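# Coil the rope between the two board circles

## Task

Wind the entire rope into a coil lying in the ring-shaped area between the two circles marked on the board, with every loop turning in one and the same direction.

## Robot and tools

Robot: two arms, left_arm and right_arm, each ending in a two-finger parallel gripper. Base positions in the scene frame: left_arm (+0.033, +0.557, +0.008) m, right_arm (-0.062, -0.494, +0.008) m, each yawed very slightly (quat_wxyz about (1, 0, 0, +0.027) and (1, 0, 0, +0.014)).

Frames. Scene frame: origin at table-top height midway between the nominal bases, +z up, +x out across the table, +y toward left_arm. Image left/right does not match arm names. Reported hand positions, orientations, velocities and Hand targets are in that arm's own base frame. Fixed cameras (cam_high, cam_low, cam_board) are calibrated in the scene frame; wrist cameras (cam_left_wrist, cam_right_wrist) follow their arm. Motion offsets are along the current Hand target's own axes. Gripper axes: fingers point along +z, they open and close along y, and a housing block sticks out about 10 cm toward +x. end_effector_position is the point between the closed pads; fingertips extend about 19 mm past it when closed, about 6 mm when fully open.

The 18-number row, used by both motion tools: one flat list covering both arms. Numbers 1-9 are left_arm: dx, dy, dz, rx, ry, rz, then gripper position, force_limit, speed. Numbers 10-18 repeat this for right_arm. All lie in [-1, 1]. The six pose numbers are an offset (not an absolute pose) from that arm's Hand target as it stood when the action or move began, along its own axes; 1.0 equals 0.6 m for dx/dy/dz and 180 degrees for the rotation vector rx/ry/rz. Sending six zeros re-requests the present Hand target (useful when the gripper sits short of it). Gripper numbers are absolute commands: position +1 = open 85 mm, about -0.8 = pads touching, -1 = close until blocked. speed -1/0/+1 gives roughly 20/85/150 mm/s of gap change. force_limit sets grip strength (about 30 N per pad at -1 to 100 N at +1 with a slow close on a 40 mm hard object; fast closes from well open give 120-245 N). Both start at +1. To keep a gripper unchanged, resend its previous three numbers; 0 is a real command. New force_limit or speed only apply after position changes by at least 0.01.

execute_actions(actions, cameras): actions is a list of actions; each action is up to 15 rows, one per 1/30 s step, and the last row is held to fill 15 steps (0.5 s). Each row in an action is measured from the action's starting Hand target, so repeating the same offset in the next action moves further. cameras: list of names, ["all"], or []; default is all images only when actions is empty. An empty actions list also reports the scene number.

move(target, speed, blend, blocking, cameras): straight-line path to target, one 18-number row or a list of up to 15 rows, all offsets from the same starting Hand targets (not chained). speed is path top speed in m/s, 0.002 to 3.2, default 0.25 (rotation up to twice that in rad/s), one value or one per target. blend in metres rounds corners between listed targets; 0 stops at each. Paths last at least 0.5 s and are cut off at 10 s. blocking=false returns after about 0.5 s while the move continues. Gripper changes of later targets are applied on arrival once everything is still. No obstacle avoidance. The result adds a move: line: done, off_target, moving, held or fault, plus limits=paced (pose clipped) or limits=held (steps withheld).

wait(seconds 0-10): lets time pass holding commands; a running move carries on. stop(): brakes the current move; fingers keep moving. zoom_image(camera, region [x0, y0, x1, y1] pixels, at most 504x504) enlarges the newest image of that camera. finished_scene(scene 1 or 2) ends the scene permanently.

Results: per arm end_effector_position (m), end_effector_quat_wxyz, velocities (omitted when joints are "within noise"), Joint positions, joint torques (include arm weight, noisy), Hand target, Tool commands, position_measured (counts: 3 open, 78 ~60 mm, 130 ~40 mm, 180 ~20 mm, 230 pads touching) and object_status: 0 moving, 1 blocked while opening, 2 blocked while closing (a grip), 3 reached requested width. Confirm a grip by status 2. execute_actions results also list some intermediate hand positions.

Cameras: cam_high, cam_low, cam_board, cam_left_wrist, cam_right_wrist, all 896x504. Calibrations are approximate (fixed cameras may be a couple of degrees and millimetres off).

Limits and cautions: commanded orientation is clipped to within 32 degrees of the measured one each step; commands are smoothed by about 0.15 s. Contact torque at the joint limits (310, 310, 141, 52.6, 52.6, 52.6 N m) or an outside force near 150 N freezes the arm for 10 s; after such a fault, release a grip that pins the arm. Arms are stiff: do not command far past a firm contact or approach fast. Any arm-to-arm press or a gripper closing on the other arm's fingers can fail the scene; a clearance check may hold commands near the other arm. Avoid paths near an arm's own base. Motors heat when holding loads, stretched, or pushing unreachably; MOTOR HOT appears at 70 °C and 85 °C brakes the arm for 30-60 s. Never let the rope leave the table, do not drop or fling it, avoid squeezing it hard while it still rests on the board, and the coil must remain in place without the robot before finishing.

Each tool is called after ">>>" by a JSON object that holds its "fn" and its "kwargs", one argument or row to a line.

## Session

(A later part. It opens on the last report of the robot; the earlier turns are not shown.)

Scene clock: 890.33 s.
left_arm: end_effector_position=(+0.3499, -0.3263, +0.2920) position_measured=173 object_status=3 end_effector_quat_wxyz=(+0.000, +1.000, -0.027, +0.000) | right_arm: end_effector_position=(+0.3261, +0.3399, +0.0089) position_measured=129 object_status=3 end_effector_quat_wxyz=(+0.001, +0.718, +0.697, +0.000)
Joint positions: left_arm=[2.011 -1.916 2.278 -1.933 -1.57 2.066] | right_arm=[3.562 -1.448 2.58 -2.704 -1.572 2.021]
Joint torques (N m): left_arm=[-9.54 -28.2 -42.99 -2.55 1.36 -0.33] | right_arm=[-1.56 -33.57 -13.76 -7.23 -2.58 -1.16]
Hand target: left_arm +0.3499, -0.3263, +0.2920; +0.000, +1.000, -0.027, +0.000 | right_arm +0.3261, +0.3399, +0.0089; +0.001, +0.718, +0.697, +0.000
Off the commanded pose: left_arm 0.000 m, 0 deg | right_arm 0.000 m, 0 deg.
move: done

>>> {"fn": "move", "kwargs": {
  "target": [0,0,0,0,0,0,-0.35,-1,-1,0,0,0,0,0,0,-1,-1,-1],
  "speed": 0.02
}}

>>> {"fn": "wait", "kwargs": {
  "seconds": 0.5,
  "cameras": ["cam_right_wrist", "cam_low"]
}}

Scene clock: 895.43 s.
left_arm: end_effector_position=(+0.3499, -0.3263, +0.2920) position_measured=173 object_status=3 end_effector_quat_wxyz=(+0.000, +1.000, -0.027, +0.000) | right_arm: end_effector_position=(+0.3261, +0.3399, +0.0089) position_measured=167 object_status=0 end_effector_quat_wxyz=(+0.001, +0.718, +0.697, +0.000)
Joint positions: left_arm=[2.011 -1.916 2.278 -1.933 -1.57 2.066] | right_arm=[3.562 -1.448 2.58 -2.704 -1.572 2.021]
Joint torques (N m): left_arm=[-10.85 -28.15 -43.37 -2.59 1.63 -0.49] | right_arm=[-3.45 -25.75 -11.62 -4.8 -2.01 -1.04]
Hand target: left_arm +0.3499, -0.3263, +0.2920; +0.000, +1.000, -0.027, +0.000 | right_arm +0.3261, +0.3399, +0.0089; +0.001, +0.718, +0.697, +0.000
Off the commanded pose: left_arm 0.000 m, 0 deg | right_arm 0.000 m, 0 deg.
move: done

Scene clock: 895.93 s.
left_arm: end_effector_position=(+0.3499, -0.3263, +0.2920) position_measured=173 object_status=3 end_effector_quat_wxyz=(+0.000, +1.000, -0.027, +0.000) | right_arm: end_effector_position=(+0.3261, +0.3399, +0.0089) position_measured=167 object_status=2 end_effector_quat_wxyz=(+0.001, +0.718, +0.697, +0.000)
Joint positions: left_arm=[2.011 -1.916 2.278 -1.933 -1.57 2.066] | right_arm=[3.562 -1.448 2.58 -2.704 -1.572 2.021]
Joint torques (N m): left_arm=[-10.12 -28.11 -43 -2.68 1.64 -0.4] | right_arm=[-2.58 -18.64 -12.24 -2.89 -2.37 -1.08]
Hand target: left_arm +0.3499, -0.3263, +0.2920; +0.000, +1.000, -0.027, +0.000 | right_arm +0.3261, +0.3399, +0.0089; +0.001, +0.718, +0.697, +0.000
Tool commands: left_gripper/position=-0.35 left_gripper/force_limit=-1.0 left_gripper/speed=-1.0 right_gripper/position=-1.0 right_gripper/force_limit=-1.0 right_gripper/speed=-1.0
Off the commanded pose: left_arm 0.000 m, 0 deg | right_arm 0.000 m, 0 deg.
wait: 0.50 s; at rest by 0.17 s
camera_calibration:
cam_right_wrist: T_world_to_cam=[[0.999289, -0.034844, -0.0144133, -0.300708], [-0.0282754, -0.945315, 0.324931, 0.347311], [-0.024947, -0.324293, -0.945628, 0.252223], [0, 0, 0, 1]] pos_world=[0.316606, 0.399634, 0.121322]
Images, in order (width x height): cam_low 896x504, cam_right_wrist 896x504.

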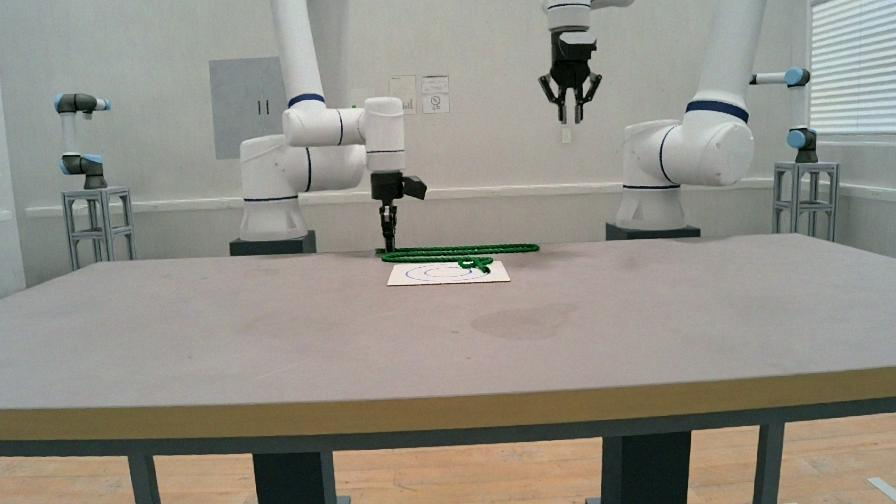

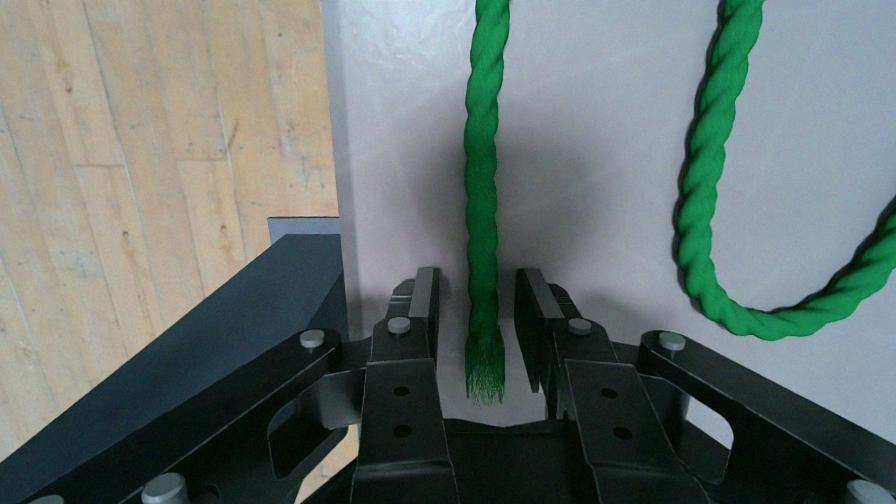

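>>> {"fn": "move", "kwargs": {
  "target": [0,0,0,0,0,0,-0.35,-1,-1,0,0,-0.0052,0,0,0,-1,-1,-1],
  "speed": 0.02
}}

>>> {"fn": "move", "kwargs": {
  "target": [0,0,0,0,0,0,-0.35,-1,-1,0,0,0,0,0,0,-0.97,-1,-1],
  "speed": 0.02
}}

>>> {"fn": "wait", "kwargs": {
  "seconds": 0.5,
  "cameras": ["cam_right_wrist"]
}}

Scene clock: 913.80 s.
left_arm: end_effector_position=(+0.3499, -0.3263, +0.2920) position_measured=173 object_status=3 end_effector_quat_wxyz=(+0.000, +1.000, -0.027, +0.000) | right_arm: end_effector_position=(+0.3261, +0.3399, +0.0119) position_measured=167 object_status=2 end_effector_quat_wxyz=(+0.001, +0.718, +0.697, +0.000)
Joint positions: left_arm=[2.011 -1.916 2.278 -1.933 -1.57 2.066] | right_arm=[3.562 -1.456 2.578 -2.694 -1.572 2.021]
Joint torques (N m): left_arm=[-8.74 -27.56 -43.1 -2.71 1.45 -0.42] | right_arm=[-1.46 -83.14 -33.87 -2.11 -2.28 -0.36]
Hand target: left_arm +0.3499, -0.3263, +0.2920; +0.000, +1.000, -0.027, +0.000 | right_arm +0.3261, +0.3399, +0.0120; +0.001, +0.718, +0.697, +0.000
Off the commanded pose: left_arm 0.000 m, 0 deg | right_arm 0.000 m, 0 deg.
move: done

Scene clock: 914.83 s.
left_arm: end_effector_position=(+0.3499, -0.3263, +0.2920) position_measured=173 object_status=3 end_effector_quat_wxyz=(+0.000, +1.000, -0.027, +0.000) | right_arm: end_effector_position=(+0.3261, +0.3399, +0.0120) position_measured=210 object_status=0 end_effector_quat_wxyz=(+0.001, +0.718, +0.697, +0.000)
Joint positions: left_arm=[2.011 -1.916 2.278 -1.933 -1.57 2.066] | right_arm=[3.562 -1.456 2.578 -2.694 -1.572 2.021]
Joint torques (N m): left_arm=[-8.38 -28.15 -43.5 -2.79 1.37 -0.43] | right_arm=[1.98 -79.88 -32.9 -2.02 -2.69 0.45]
Hand target: left_arm +0.3499, -0.3263, +0.2920; +0.000, +1.000, -0.027, +0.000 | right_arm +0.3261, +0.3399, +0.0120; +0.001, +0.718, +0.697, +0.000
Off the commanded pose: left_arm 0.000 m, 0 deg | right_arm 0.000 m, 0 deg.
move: done

Scene clock: 915.33 s.
left_arm: end_effector_position=(+0.3499, -0.3263, +0.2920) position_measured=173 object_status=3 end_effector_quat_wxyz=(+0.000, +1.000, -0.027, +0.000) | right_arm: end_effector_position=(+0.3261, +0.3399, +0.0120) position_measured=210 object_status=2 end_effector_quat_wxyz=(+0.001, +0.718, +0.697, +0.000)
Joint positions: left_arm=[2.011 -1.916 2.278 -1.933 -1.57 2.066] | right_arm=[3.562 -1.456 2.578 -2.694 -1.572 2.021]
Joint torques (N m): left_arm=[-10.17 -27.11 -43.24 -2.56 1.38 -0.49] | right_arm=[0.88 -80.49 -33.46 -1.85 -2.42 0.58]
Hand target: left_arm +0.3499, -0.3263, +0.2920; +0.000, +1.000, -0.027, +0.000 | right_arm +0.3261, +0.3399, +0.0120; +0.001, +0.718, +0.697, +0.000
Tool commands: left_gripper/position=-0.35 left_gripper/force_limit=-1.0 left_gripper/speed=-1.0 right_gripper/position=-0.97 right_gripper/force_limit=-1.0 right_gripper/speed=-1.0
Off the commanded pose: left_arm 0.000 m, 0 deg | right_arm 0.000 m, 0 deg.
wait: 0.50 s; at rest by 0.17 s
camera_calibration:
cam_right_wrist: T_world_to_cam=[[0.999286, -0.0348767, -0.0145077, -0.300637], [-0.0282755, -0.945314, 0.324934, 0.346303], [-0.025047, -0.324292, -0.945625, 0.255186], [0, 0, 0, 1]] pos_world=[0.316606, 0.399635, 0.124423]
Images, in order (width x height): cam_right_wrist 896x504.

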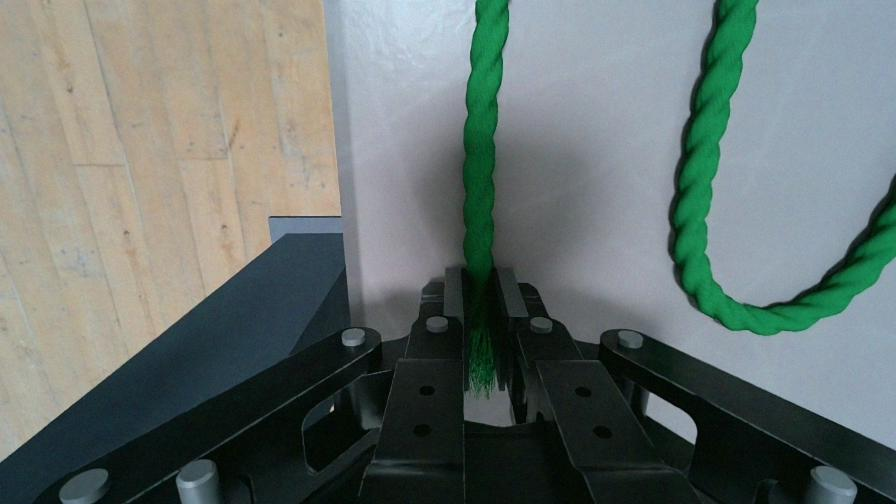

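>>> {"fn": "move", "kwargs": {
  "target": [0,0,0,0,0,0,-0.35,-1,-1,-0.358,0.076,-0.633,0,0,0,-0.97,-1,-1],
  "speed": 0.12,
  "cameras": ["cam_board", "cam_low", "cam_left_wrist"]
}}

Scene clock: 926.37 s.
left_arm: end_effector_position=(+0.3499, -0.3263, +0.2920) position_measured=173 object_status=3 end_effector_quat_wxyz=(+0.000, +1.000, -0.027, +0.000) | right_arm: end_effector_position=(+0.3648, +0.1241, +0.3918) position_measured=210 object_status=2 end_effector_quat_wxyz=(+0.001, +0.718, +0.697, +0.000)
Joint positions: left_arm=[2.011 -1.916 2.278 -1.933 -1.57 2.066] | right_arm=[2.991 -2.169 2.225 -1.628 -1.571 1.45]
Joint torques (N m): left_arm=[-10.91 -27.67 -43.57 -2.87 1.71 -0.54] | right_arm=[-8.14 -24.5 -57.17 -1.93 4.09 -2.82]
Hand target: left_arm +0.3499, -0.3263, +0.2920; +0.000, +1.000, -0.027, +0.000 | right_arm +0.3648, +0.1240, +0.3919; +0.001, +0.718, +0.697, +0.000
Off the commanded pose: left_arm 0.000 m, 0 deg | right_arm 0.000 m, 0 deg.
move: done
camera_calibration:
cam_left_wrist: T_world_to_cam=[[-0.0534475, -0.998457, -0.0150539, -0.294641], [-0.92813, 0.0441098, 0.369634, 0.249076], [-0.3684, 0.033728, -0.929056, 0.542156], [0, 0, 0, 1]] pos_world=[0.415157, -0.323459, 0.407191]
Images, in order (width x height): cam_low 896x504, cam_board 896x504, cam_left_wrist 896x504.

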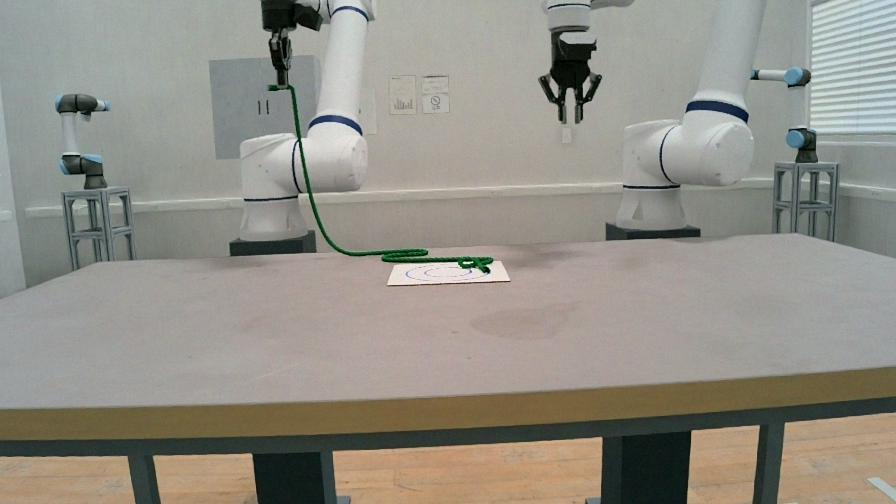

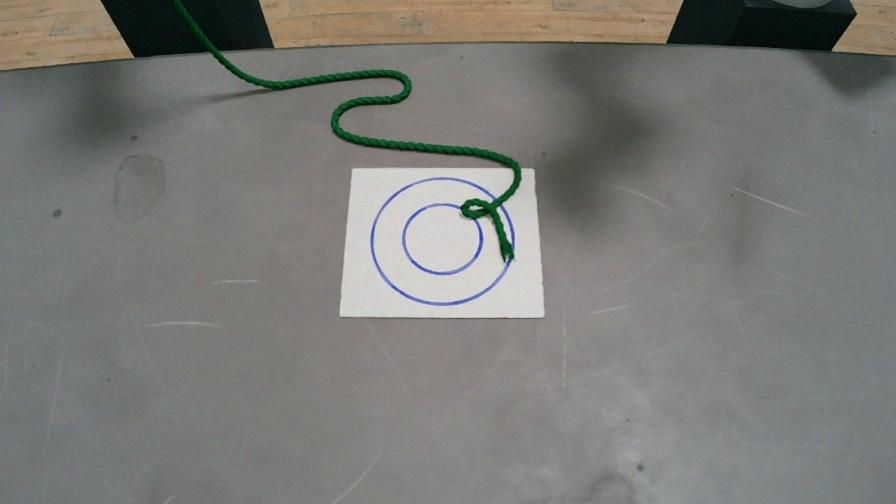

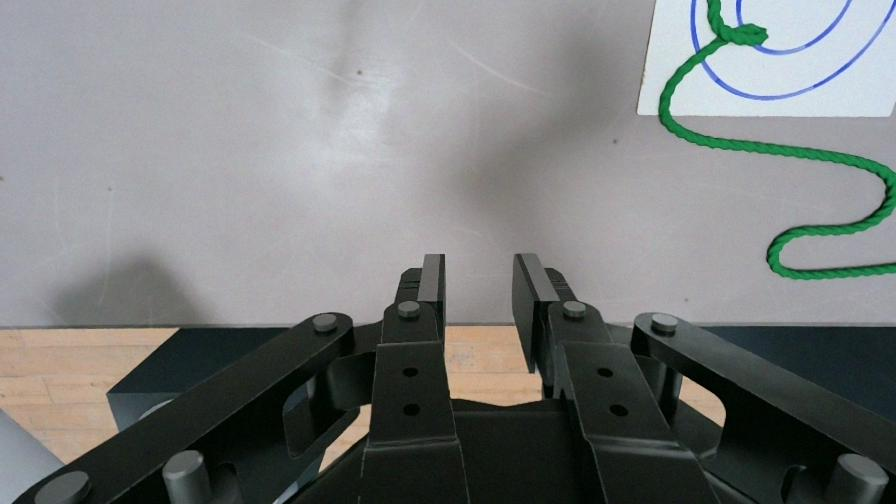

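>>> {"fn": "move", "kwargs": {
  "target": [-0.01,0.6185,0.3833,0,0,-0.4667,0,-1,-1,0,0,0,0,0,0,-0.97,-1,-1],
  "speed": 0.2,
  "cameras": ["cam_left_wrist", "cam_board"]
}}

Scene clock: 942.83 s.
left_arm: end_effector_position=(+0.3238, -0.6965, +0.0623) position_measured=128 object_status=3 end_effector_quat_wxyz=(+0.000, +0.761, +0.648, +0.000) | right_arm: end_effector_position=(+0.3648, +0.1240, +0.3919) position_measured=210 object_status=2 end_effector_quat_wxyz=(+0.001, +0.718, +0.697, +0.000)
Joint positions: left_arm=[1.772 -1.168 1.992 -2.395 -1.57 0.361] | right_arm=[2.991 -2.169 2.225 -1.628 -1.571 1.45]
Joint torques (N m): left_arm=[-10.37 -55.66 -42.27 -10.31 1.78 -0.51] | right_arm=[-5.82 -27.66 -56.83 -2.05 4.15 -2.79]
Hand target: left_arm +0.3237, -0.6966, +0.0622; +0.000, +0.761, +0.649, +0.000 | right_arm +0.3648, +0.1240, +0.3919; +0.001, +0.718, +0.697, +0.000
Off the commanded pose: left_arm 0.000 m, 0 deg | right_arm 0.000 m, 0 deg.
move: done
camera_calibration:
cam_left_wrist: T_world_to_cam=[[0.98739, -0.157621, -0.0147208, -0.420467], [-0.141016, -0.917989, 0.370689, -0.598951], [-0.0719418, -0.363939, -0.92864, -0.0414021], [0, 0, 0, 1]] pos_world=[0.327725, -0.631173, 0.177387]
Images, in order (width x height): cam_board 896x504, cam_left_wrist 896x504.

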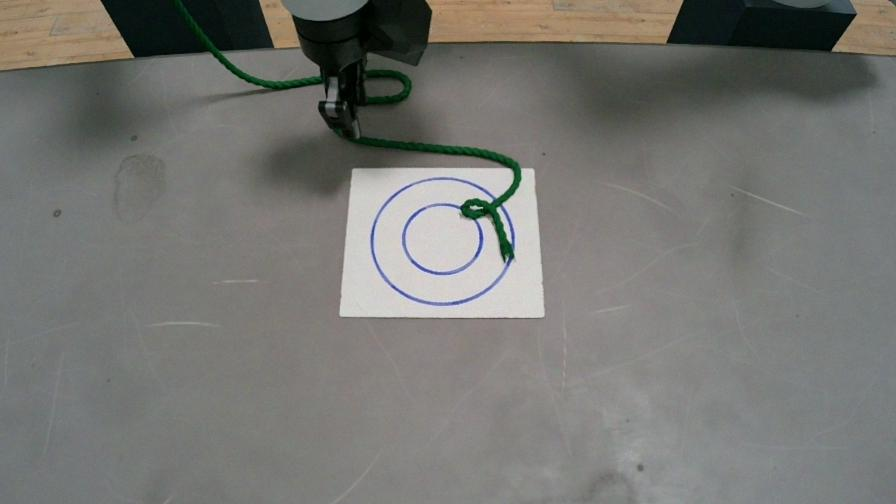

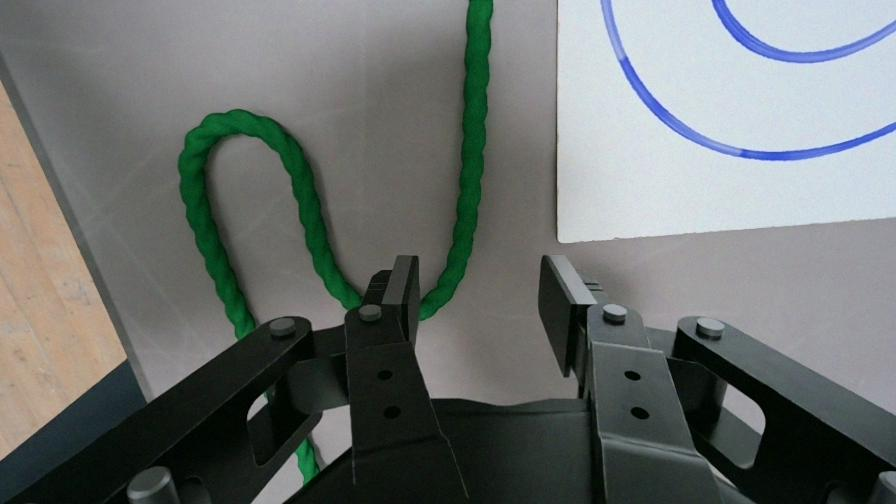

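>>> {"fn": "move", "kwargs": {
  "target": [0.0333,-0.006,0.03,0,0,0.03,0,-1,-1,0,0,0,0,0,0,-0.97,-1,-1],
  "speed": 0.1,
  "cameras": ["cam_left_wrist"]
}}

Scene clock: 962.13 s.
left_arm: end_effector_position=(+0.3234, -0.6763, +0.0443) position_measured=128 object_status=3 end_effector_quat_wxyz=(+0.000, +0.791, +0.612, +0.000) | right_arm: end_effector_position=(+0.3648, +0.1240, +0.3919) position_measured=210 object_status=2 end_effector_quat_wxyz=(+0.001, +0.718, +0.697, +0.000)
Joint positions: left_arm=[1.778 -1.166 2.037 -2.442 -1.57 0.46] | right_arm=[2.991 -2.169 2.225 -1.628 -1.571 1.45]
Joint torques (N m): left_arm=[9.3 -54.1 -27.1 -10.49 -1.05 1.75] | right_arm=[-5.78 -26.94 -56.37 -1.9 3.99 -2.34]
Hand target: left_arm +0.3234, -0.6763, +0.0442; +0.000, +0.791, +0.612, +0.000 | right_arm +0.3648, +0.1240, +0.3919; +0.001, +0.718, +0.697, +0.000
Off the commanded pose: left_arm 0.000 m, 0 deg | right_arm 0.000 m, 0 deg.
move: done
camera_calibration:
cam_left_wrist: T_world_to_cam=[[0.968274, -0.24946, -0.0146475, -0.473201], [-0.226464, -0.900775, 0.370565, -0.534536], [-0.105635, -0.355492, -0.928691, -0.0342001], [0, 0, 0, 1]] pos_world=[0.333522, -0.611699, 0.159388]
Images, in order (width x height): cam_left_wrist 896x504.

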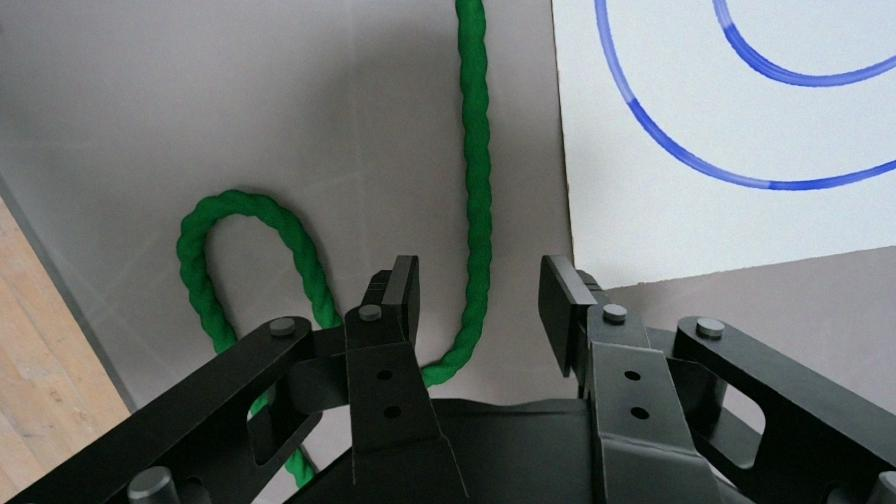

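>>> {"fn": "move", "kwargs": {
  "target": [0,0,0.0495,0,0,0,0,-1,-1,0,0,0,0,0,0,-0.97,-1,-1],
  "speed": 0.05
}}

>>> {"fn": "move", "kwargs": {
  "target": [0,0,0,0,0,0,-1,-1,-1,0,0,0,0,0,0,-0.97,-1,-1],
  "speed": 0.05
}}

>>> {"fn": "wait", "kwargs": {
  "seconds": 0.5,
  "cameras": ["cam_left_wrist"]
}}

Scene clock: 969.00 s.
left_arm: end_effector_position=(+0.3234, -0.6763, +0.0146) position_measured=128 object_status=3 end_effector_quat_wxyz=(+0.000, +0.791, +0.612, +0.000) | right_arm: end_effector_position=(+0.3648, +0.1240, +0.3919) position_measured=210 object_status=2 end_effector_quat_wxyz=(+0.001, +0.718, +0.697, +0.000)
Joint positions: left_arm=[1.778 -1.124 2.047 -2.495 -1.57 0.461] | right_arm=[2.991 -2.169 2.225 -1.628 -1.571 1.45]
Joint torques (N m): left_arm=[9.12 -55.98 -25.51 -10.53 -1.11 1.9] | right_arm=[-5.63 -23.79 -56.7 -2.07 3.69 -2.33]
Hand target: left_arm +0.3234, -0.6763, +0.0145; +0.000, +0.791, +0.612, +0.000 | right_arm +0.3648, +0.1240, +0.3919; +0.001, +0.718, +0.697, +0.000
Off the commanded pose: left_arm 0.000 m, 0 deg | right_arm 0.000 m, 0 deg.
move: done

Scene clock: 970.87 s.
left_arm: end_effector_position=(+0.3234, -0.6763, +0.0145) position_measured=210 object_status=0 end_effector_quat_wxyz=(+0.000, +0.791, +0.612, +0.000) | right_arm: end_effector_position=(+0.3648, +0.1240, +0.3919) position_measured=210 object_status=2 end_effector_quat_wxyz=(+0.001, +0.718, +0.697, +0.000)
Joint positions: left_arm=[1.778 -1.124 2.047 -2.495 -1.57 0.461] | right_arm=[2.991 -2.169 2.225 -1.628 -1.571 1.45]
Joint torques (N m): left_arm=[8.93 -54.96 -25.68 -10.49 -0.88 1.83] | right_arm=[-4.25 -25.74 -56.65 -2.02 4.56 -2.83]
Hand target: left_arm +0.3234, -0.6763, +0.0145; +0.000, +0.791, +0.612, +0.000 | right_arm +0.3648, +0.1240, +0.3919; +0.001, +0.718, +0.697, +0.000
Off the commanded pose: left_arm 0.000 m, 0 deg | right_arm 0.000 m, 0 deg.
move: done

Scene clock: 971.37 s.
left_arm: end_effector_position=(+0.3234, -0.6763, +0.0145) position_measured=210 object_status=2 end_effector_quat_wxyz=(+0.000, +0.791, +0.612, +0.000) | right_arm: end_effector_position=(+0.3648, +0.1240, +0.3919) position_measured=210 object_status=2 end_effector_quat_wxyz=(+0.001, +0.718, +0.697, +0.000)
Joint positions: left_arm=[1.778 -1.124 2.047 -2.495 -1.57 0.461] | right_arm=[2.991 -2.169 2.225 -1.628 -1.571 1.45]
Joint torques (N m): left_arm=[9.42 -54.49 -25.73 -10.53 -0.63 1.88] | right_arm=[-5.02 -25.41 -56.33 -2.49 3.59 -2.6]
Hand target: left_arm +0.3234, -0.6763, +0.0145; +0.000, +0.791, +0.612, +0.000 | right_arm +0.3648, +0.1240, +0.3919; +0.001, +0.718, +0.697, +0.000
Tool commands: left_gripper/position=-1.0 left_gripper/force_limit=-1.0 left_gripper/speed=-1.0 right_gripper/position=-0.97 right_gripper/force_limit=-1.0 right_gripper/speed=-1.0
Off the commanded pose: left_arm 0.000 m, 0 deg | right_arm 0.000 m, 0 deg.
wait: 0.50 s; at rest by 0.17 s
camera_calibration:
cam_left_wrist: T_world_to_cam=[[0.968236, -0.249605, -0.0146952, -0.473707], [-0.226576, -0.900724, 0.370621, -0.523469], [-0.105745, -0.355519, -0.928668, -0.0617657], [0, 0, 0, 1]] pos_world=[0.333523, -0.6117, 0.129688]
Images, in order (width x height): cam_left_wrist 896x504.

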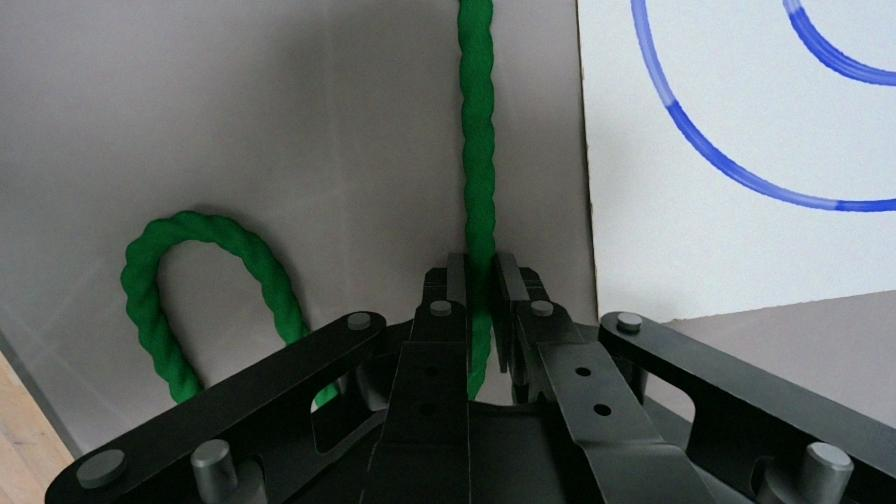

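>>> {"fn": "move", "kwargs": {
  "target": [
    [0.2002,0.1425,-0.4625,0,0,-0.0634,-1,-1,-1,0,0,0,0,0,0,-0.97,-1,-1],
    [0.2395,0.1685,-0.7292,0,0,-0.0634,-1,-1,-1,0,0,0,0,0,0,-0.97,-1,-1]
  ],
  "speed": [0.1, 0.06],
  "blend": [0.03, 0],
  "cameras": ["cam_left_wrist", "cam_board", "cam_low", "cam_high"]
}}

Scene clock: 1002.47 s.
left_arm: end_effector_position=(+0.4570, -0.5624, +0.4520) position_measured=210 object_status=2 end_effector_quat_wxyz=(+0.000, +0.726, +0.688, +0.000) | right_arm: end_effector_position=(+0.3648, +0.1240, +0.3919) position_measured=210 object_status=2 end_effector_quat_wxyz=(+0.001, +0.718, +0.697, +0.000)
Joint positions: left_arm=[2.006 -1.54 1.678 -1.709 -1.57 0.489] | right_arm=[2.991 -2.169 2.225 -1.628 -1.571 1.45]
Joint torques (N m): left_arm=[8.8 -62.26 -59.52 -2.58 -1.61 2.04] | right_arm=[-7.02 -26.15 -55.87 -1.97 3.42 -2.9]
Hand target: left_arm +0.4570, -0.5624, +0.4521; +0.000, +0.726, +0.688, +0.000 | right_arm +0.3648, +0.1240, +0.3919; +0.001, +0.718, +0.697, +0.000
Off the commanded pose: left_arm 0.000 m, 0 deg | right_arm 0.000 m, 0 deg.
move: done
camera_calibration:
cam_left_wrist: T_world_to_cam=[[0.998476, -0.0531714, -0.0147823, -0.471506], [-0.0439148, -0.927712, 0.370706, -0.651298], [-0.0334247, -0.369492, -0.928633, 0.35818], [0, 0, 0, 1]] pos_world=[0.454158, -0.496943, 0.567087]
Images, in order (width x height): cam_high 896x504, cam_low 896x504, cam_board 896x504, cam_left_wrist 896x504.

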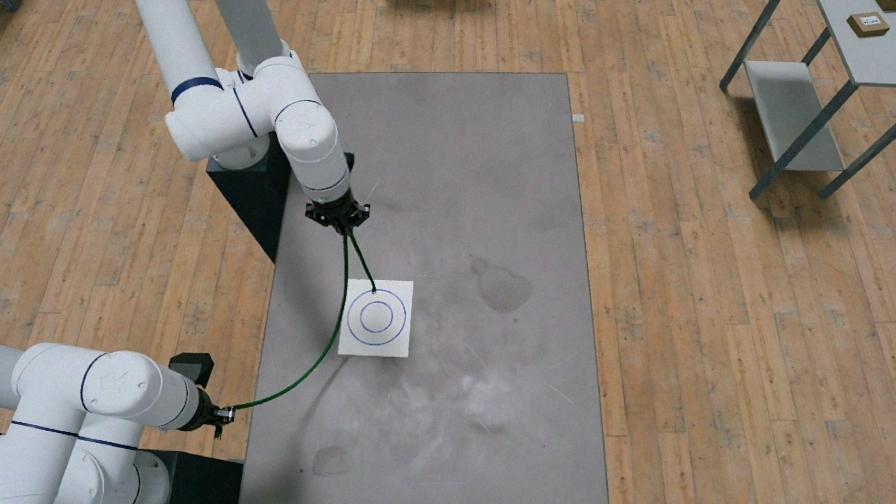

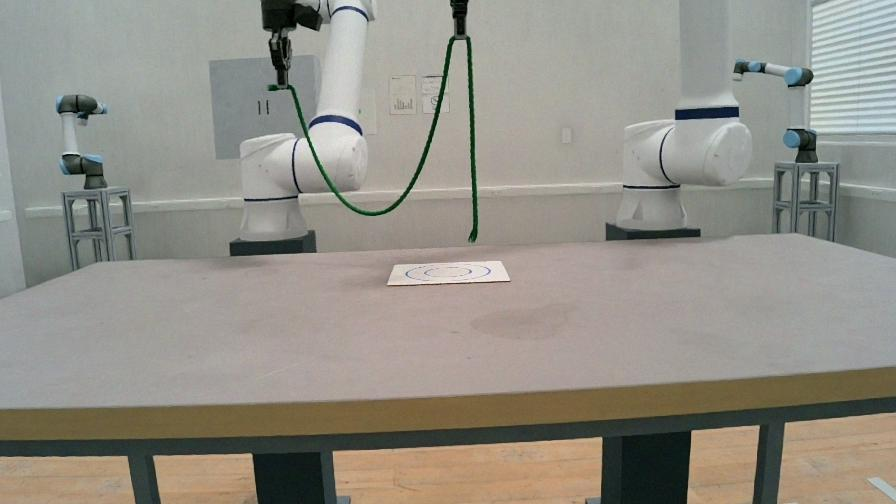

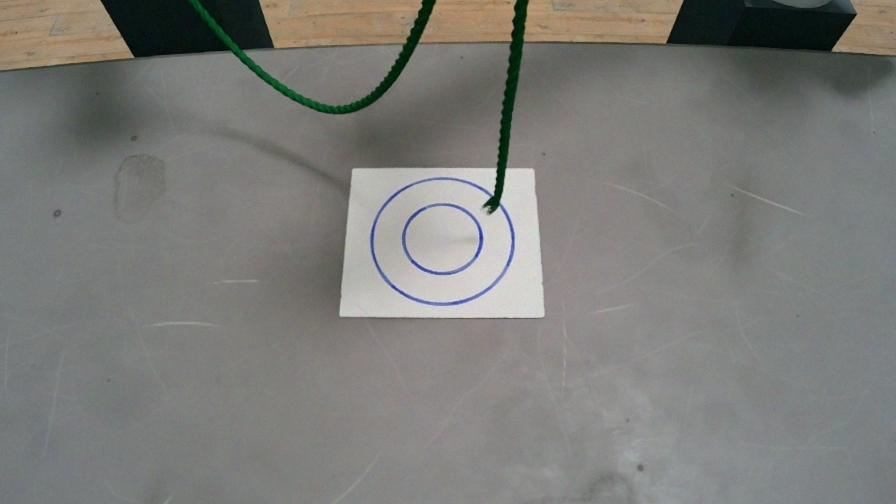

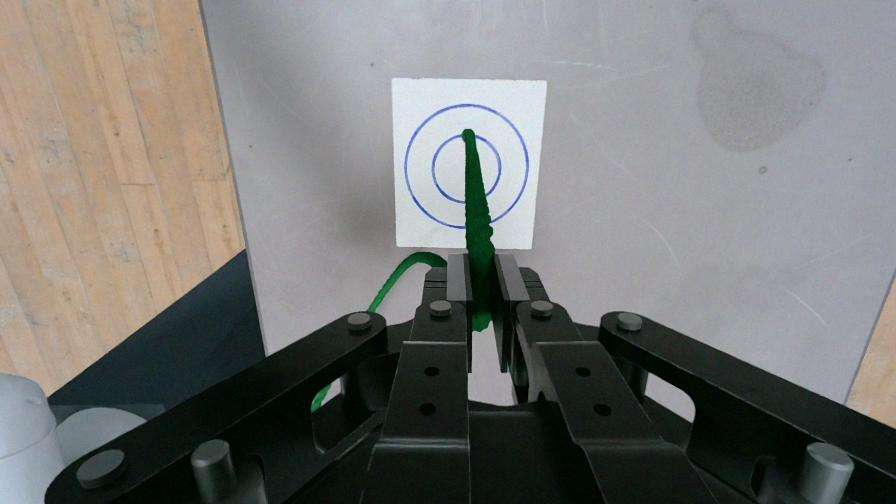

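>>> {"fn": "move", "kwargs": {
  "target": [-0.13,-0.0878,0.0667,0,0,0,-1,-1,-1,0,0,0,0,0,0,-0.97,-1,-1],
  "speed": 0.05
}}

>>> {"fn": "wait", "kwargs": {
  "seconds": 6,
  "cameras": ["cam_left_wrist", "cam_board", "cam_low", "cam_high"]
}}

>>> {"fn": "zoom_image", "kwargs": {
  "camera": "cam_low",
  "region": [380, 190, 530, 290]
}}

>>> {"fn": "zoom_image", "kwargs": {
  "camera": "cam_board",
  "region": [330, 130, 560, 325]
}}

Scene clock: 1016.87 s.
left_arm: end_effector_position=(+0.4003, -0.6372, +0.4121) position_measured=210 object_status=2 end_effector_quat_wxyz=(+0.000, +0.726, +0.688, +0.000) | right_arm: end_effector_position=(+0.3648, +0.1240, +0.3919) position_measured=210 object_status=2 end_effector_quat_wxyz=(+0.001, +0.718, +0.697, +0.000)
Joint positions: left_arm=[1.893 -1.483 1.687 -1.776 -1.57 0.377] | right_arm=[2.991 -2.169 2.225 -1.628 -1.571 1.45]
Joint torques (N m): left_arm=[-9.1 -45.31 -58.87 -10.6 0.93 -1.32] | right_arm=[-5.63 -27.15 -57.49 -2.22 3.42 -1.64]
Hand target: left_arm +0.4002, -0.6374, +0.4121; +0.000, +0.726, +0.688, +0.000 | right_arm +0.3648, +0.1240, +0.3919; +0.001, +0.718, +0.697, +0.000
Off the commanded pose: left_arm 0.000 m, 0 deg | right_arm 0.000 m, 0 deg.
move: done

Scene clock: 1022.87 s.
left_arm: end_effector_position=(+0.4002, -0.6374, +0.4121) position_measured=210 object_status=2 end_effector_quat_wxyz=(+0.000, +0.726, +0.688, +0.000) | right_arm: end_effector_position=(+0.3648, +0.1240, +0.3919) position_measured=210 object_status=2 end_effector_quat_wxyz=(+0.001, +0.718, +0.697, +0.000)
Joint positions: left_arm=[1.893 -1.483 1.687 -1.776 -1.57 0.377] | right_arm=[2.991 -2.169 2.225 -1.628 -1.571 1.45]
Joint torques (N m): left_arm=[-10.84 -43.28 -57.61 -10.45 0.94 -0.68] | right_arm=[-4.38 -26.56 -57.59 -2.16 3.69 -1.58]
Hand target: left_arm +0.4002, -0.6374, +0.4121; +0.000, +0.726, +0.688, +0.000 | right_arm +0.3648, +0.1240, +0.3919; +0.001, +0.718, +0.697, +0.000
Tool commands: left_gripper/position=-1.0 left_gripper/force_limit=-1.0 left_gripper/speed=-1.0 right_gripper/position=-0.97 right_gripper/force_limit=-1.0 right_gripper/speed=-1.0
Off the commanded pose: left_arm 0.000 m, 0 deg | right_arm 0.000 m, 0 deg.
wait: 6.00 s; at rest by 0.17 s
camera_calibration:
cam_left_wrist: T_world_to_cam=[[0.998476, -0.0531714, -0.0147823, -0.419376], [-0.0439148, -0.927712, 0.370706, -0.708672], [-0.0334247, -0.369492, -0.928633, 0.29148], [0, 0, 0, 1]] pos_world=[0.397358, -0.572043, 0.527187]
Images, in order (width x height): cam_high 896x504, cam_low 896x504, cam_board 896x504, cam_left_wrist 896x504.

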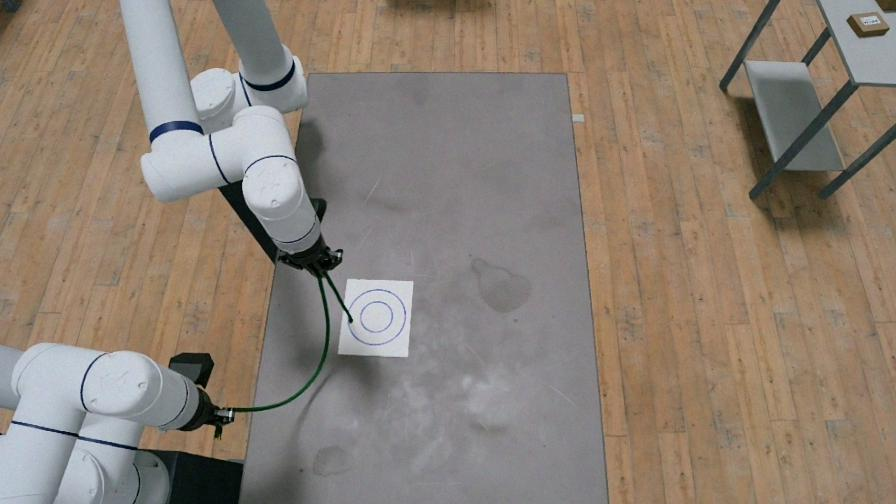

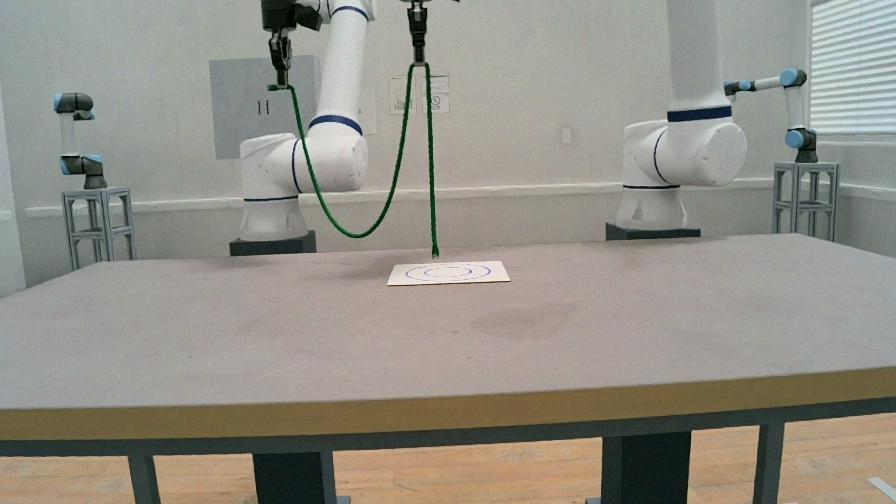

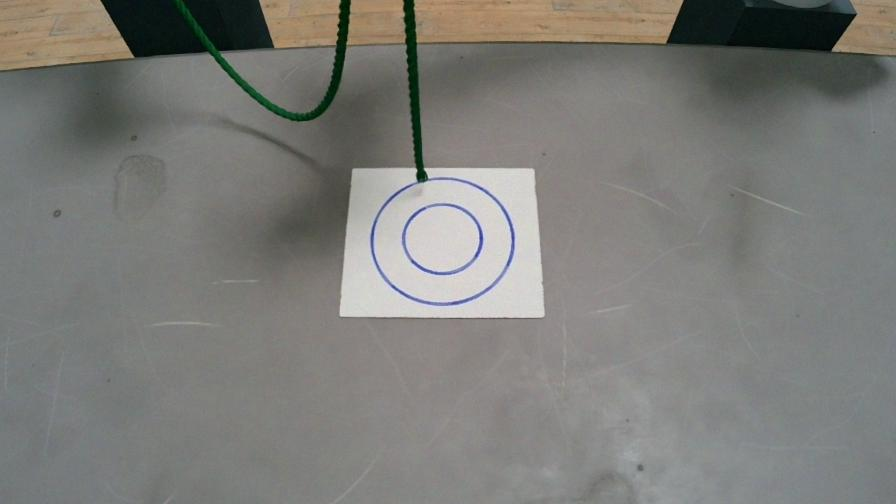

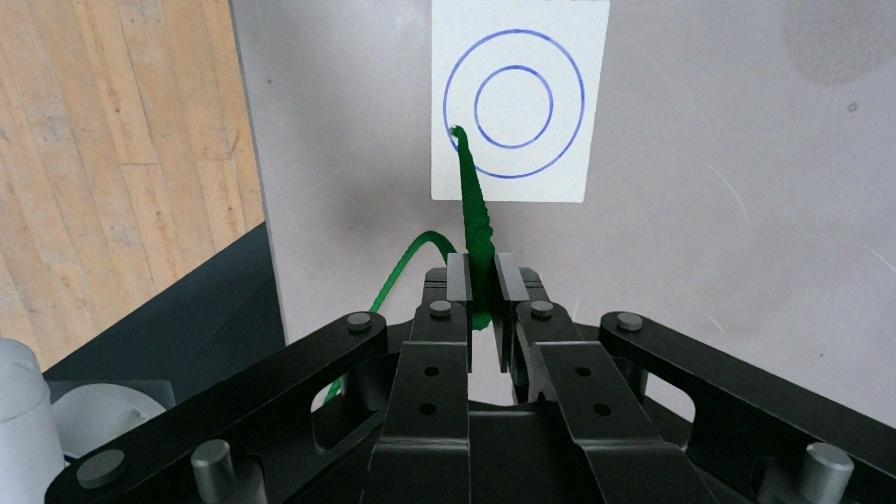

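Scaled by 3.360.

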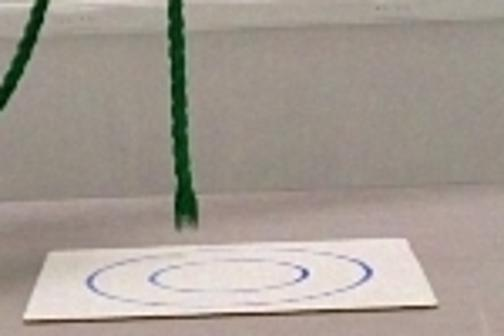

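Scaled by 2.191.

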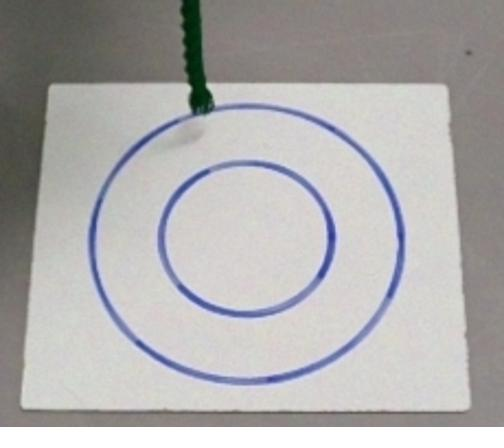

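>>> {"fn": "wait", "kwargs": {
  "seconds": 0.1,
  "cameras": ["cam_left_wrist", "cam_board", "cam_low"]
}}

>>> {"fn": "zoom_image", "kwargs": {
  "camera": "cam_board",
  "region": [330, 130, 560, 325]
}}

Scene clock: 1088.57 s.
left_arm: end_effector_position=(+0.4002, -0.6374, +0.4121) position_measured=210 object_status=2 end_effector_quat_wxyz=(+0.000, +0.726, +0.688, +0.000) | right_arm: end_effector_position=(+0.3648, +0.1240, +0.3919) position_measured=210 object_status=2 end_effector_quat_wxyz=(+0.001, +0.718, +0.697, +0.000)
Joint positions: left_arm=[1.893 -1.483 1.687 -1.776 -1.57 0.377] | right_arm=[2.991 -2.169 2.225 -1.628 -1.571 1.45]
Joint torques (N m): left_arm=[-10.64 -43.56 -57.07 -10.19 0.95 -0.3] | right_arm=[-2.39 -26.12 -56.11 -2.01 3.37 -1.25]
Hand target: left_arm +0.4002, -0.6374, +0.4121; +0.000, +0.726, +0.688, +0.000 | right_arm +0.3648, +0.1240, +0.3919; +0.001, +0.718, +0.697, +0.000
Tool commands: left_gripper/position=-1.0 left_gripper/force_limit=-1.0 left_gripper/speed=-1.0 right_gripper/position=-0.97 right_gripper/force_limit=-1.0 right_gripper/speed=-1.0
Off the commanded pose: left_arm 0.000 m, 0 deg | right_arm 0.000 m, 0 deg.
wait: 0.10 s; at rest from the start
camera_calibration:
cam_left_wrist: T_world_to_cam=[[0.998476, -0.0531714, -0.0147823, -0.419376], [-0.0439148, -0.927712, 0.370706, -0.708672], [-0.0334247, -0.369492, -0.928633, 0.29148], [0, 0, 0, 1]] pos_world=[0.397358, -0.572043, 0.527187]
Images, in order (width x height): cam_low 896x504, cam_board 896x504, cam_left_wrist 896x504.

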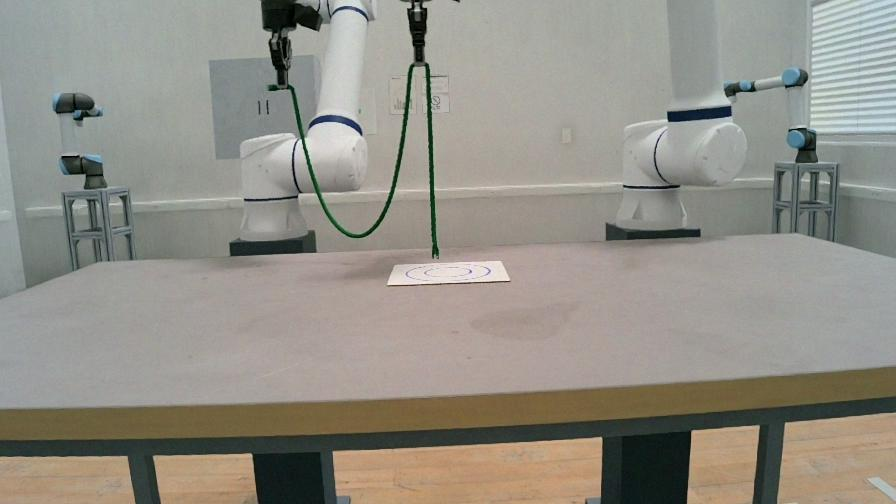

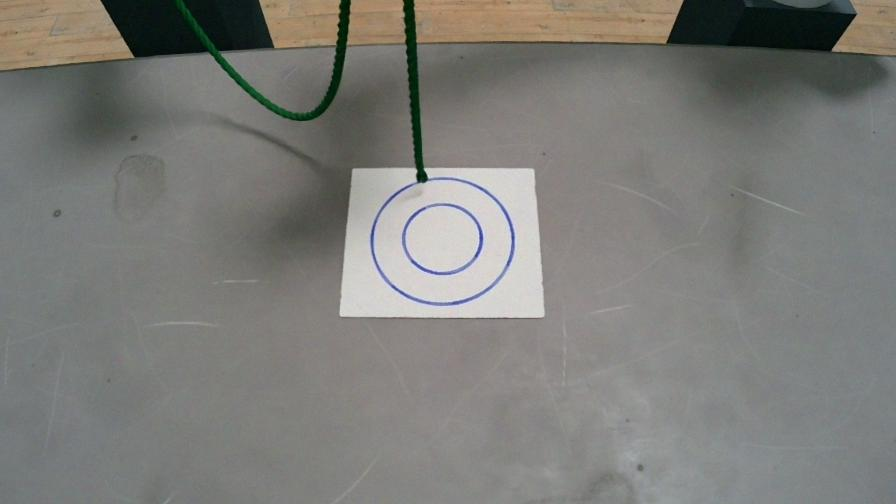

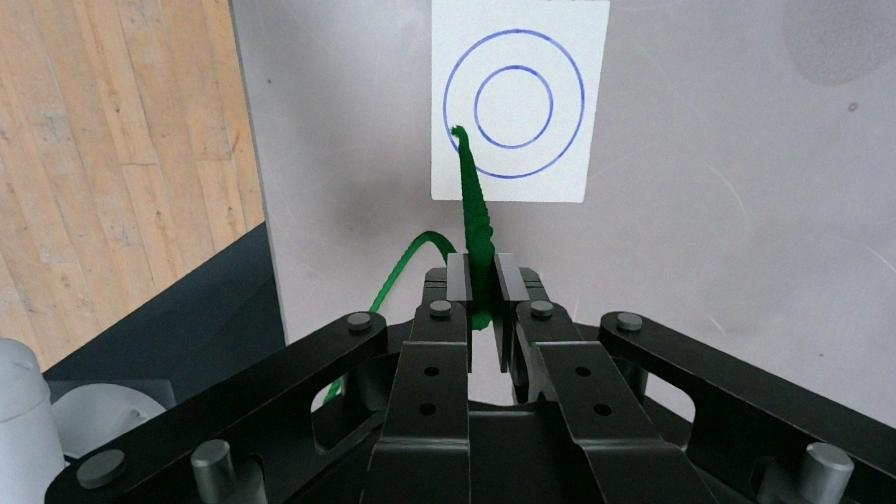

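Scaled by 2.191.

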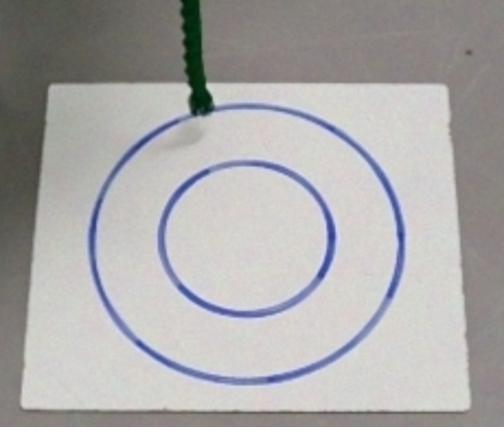

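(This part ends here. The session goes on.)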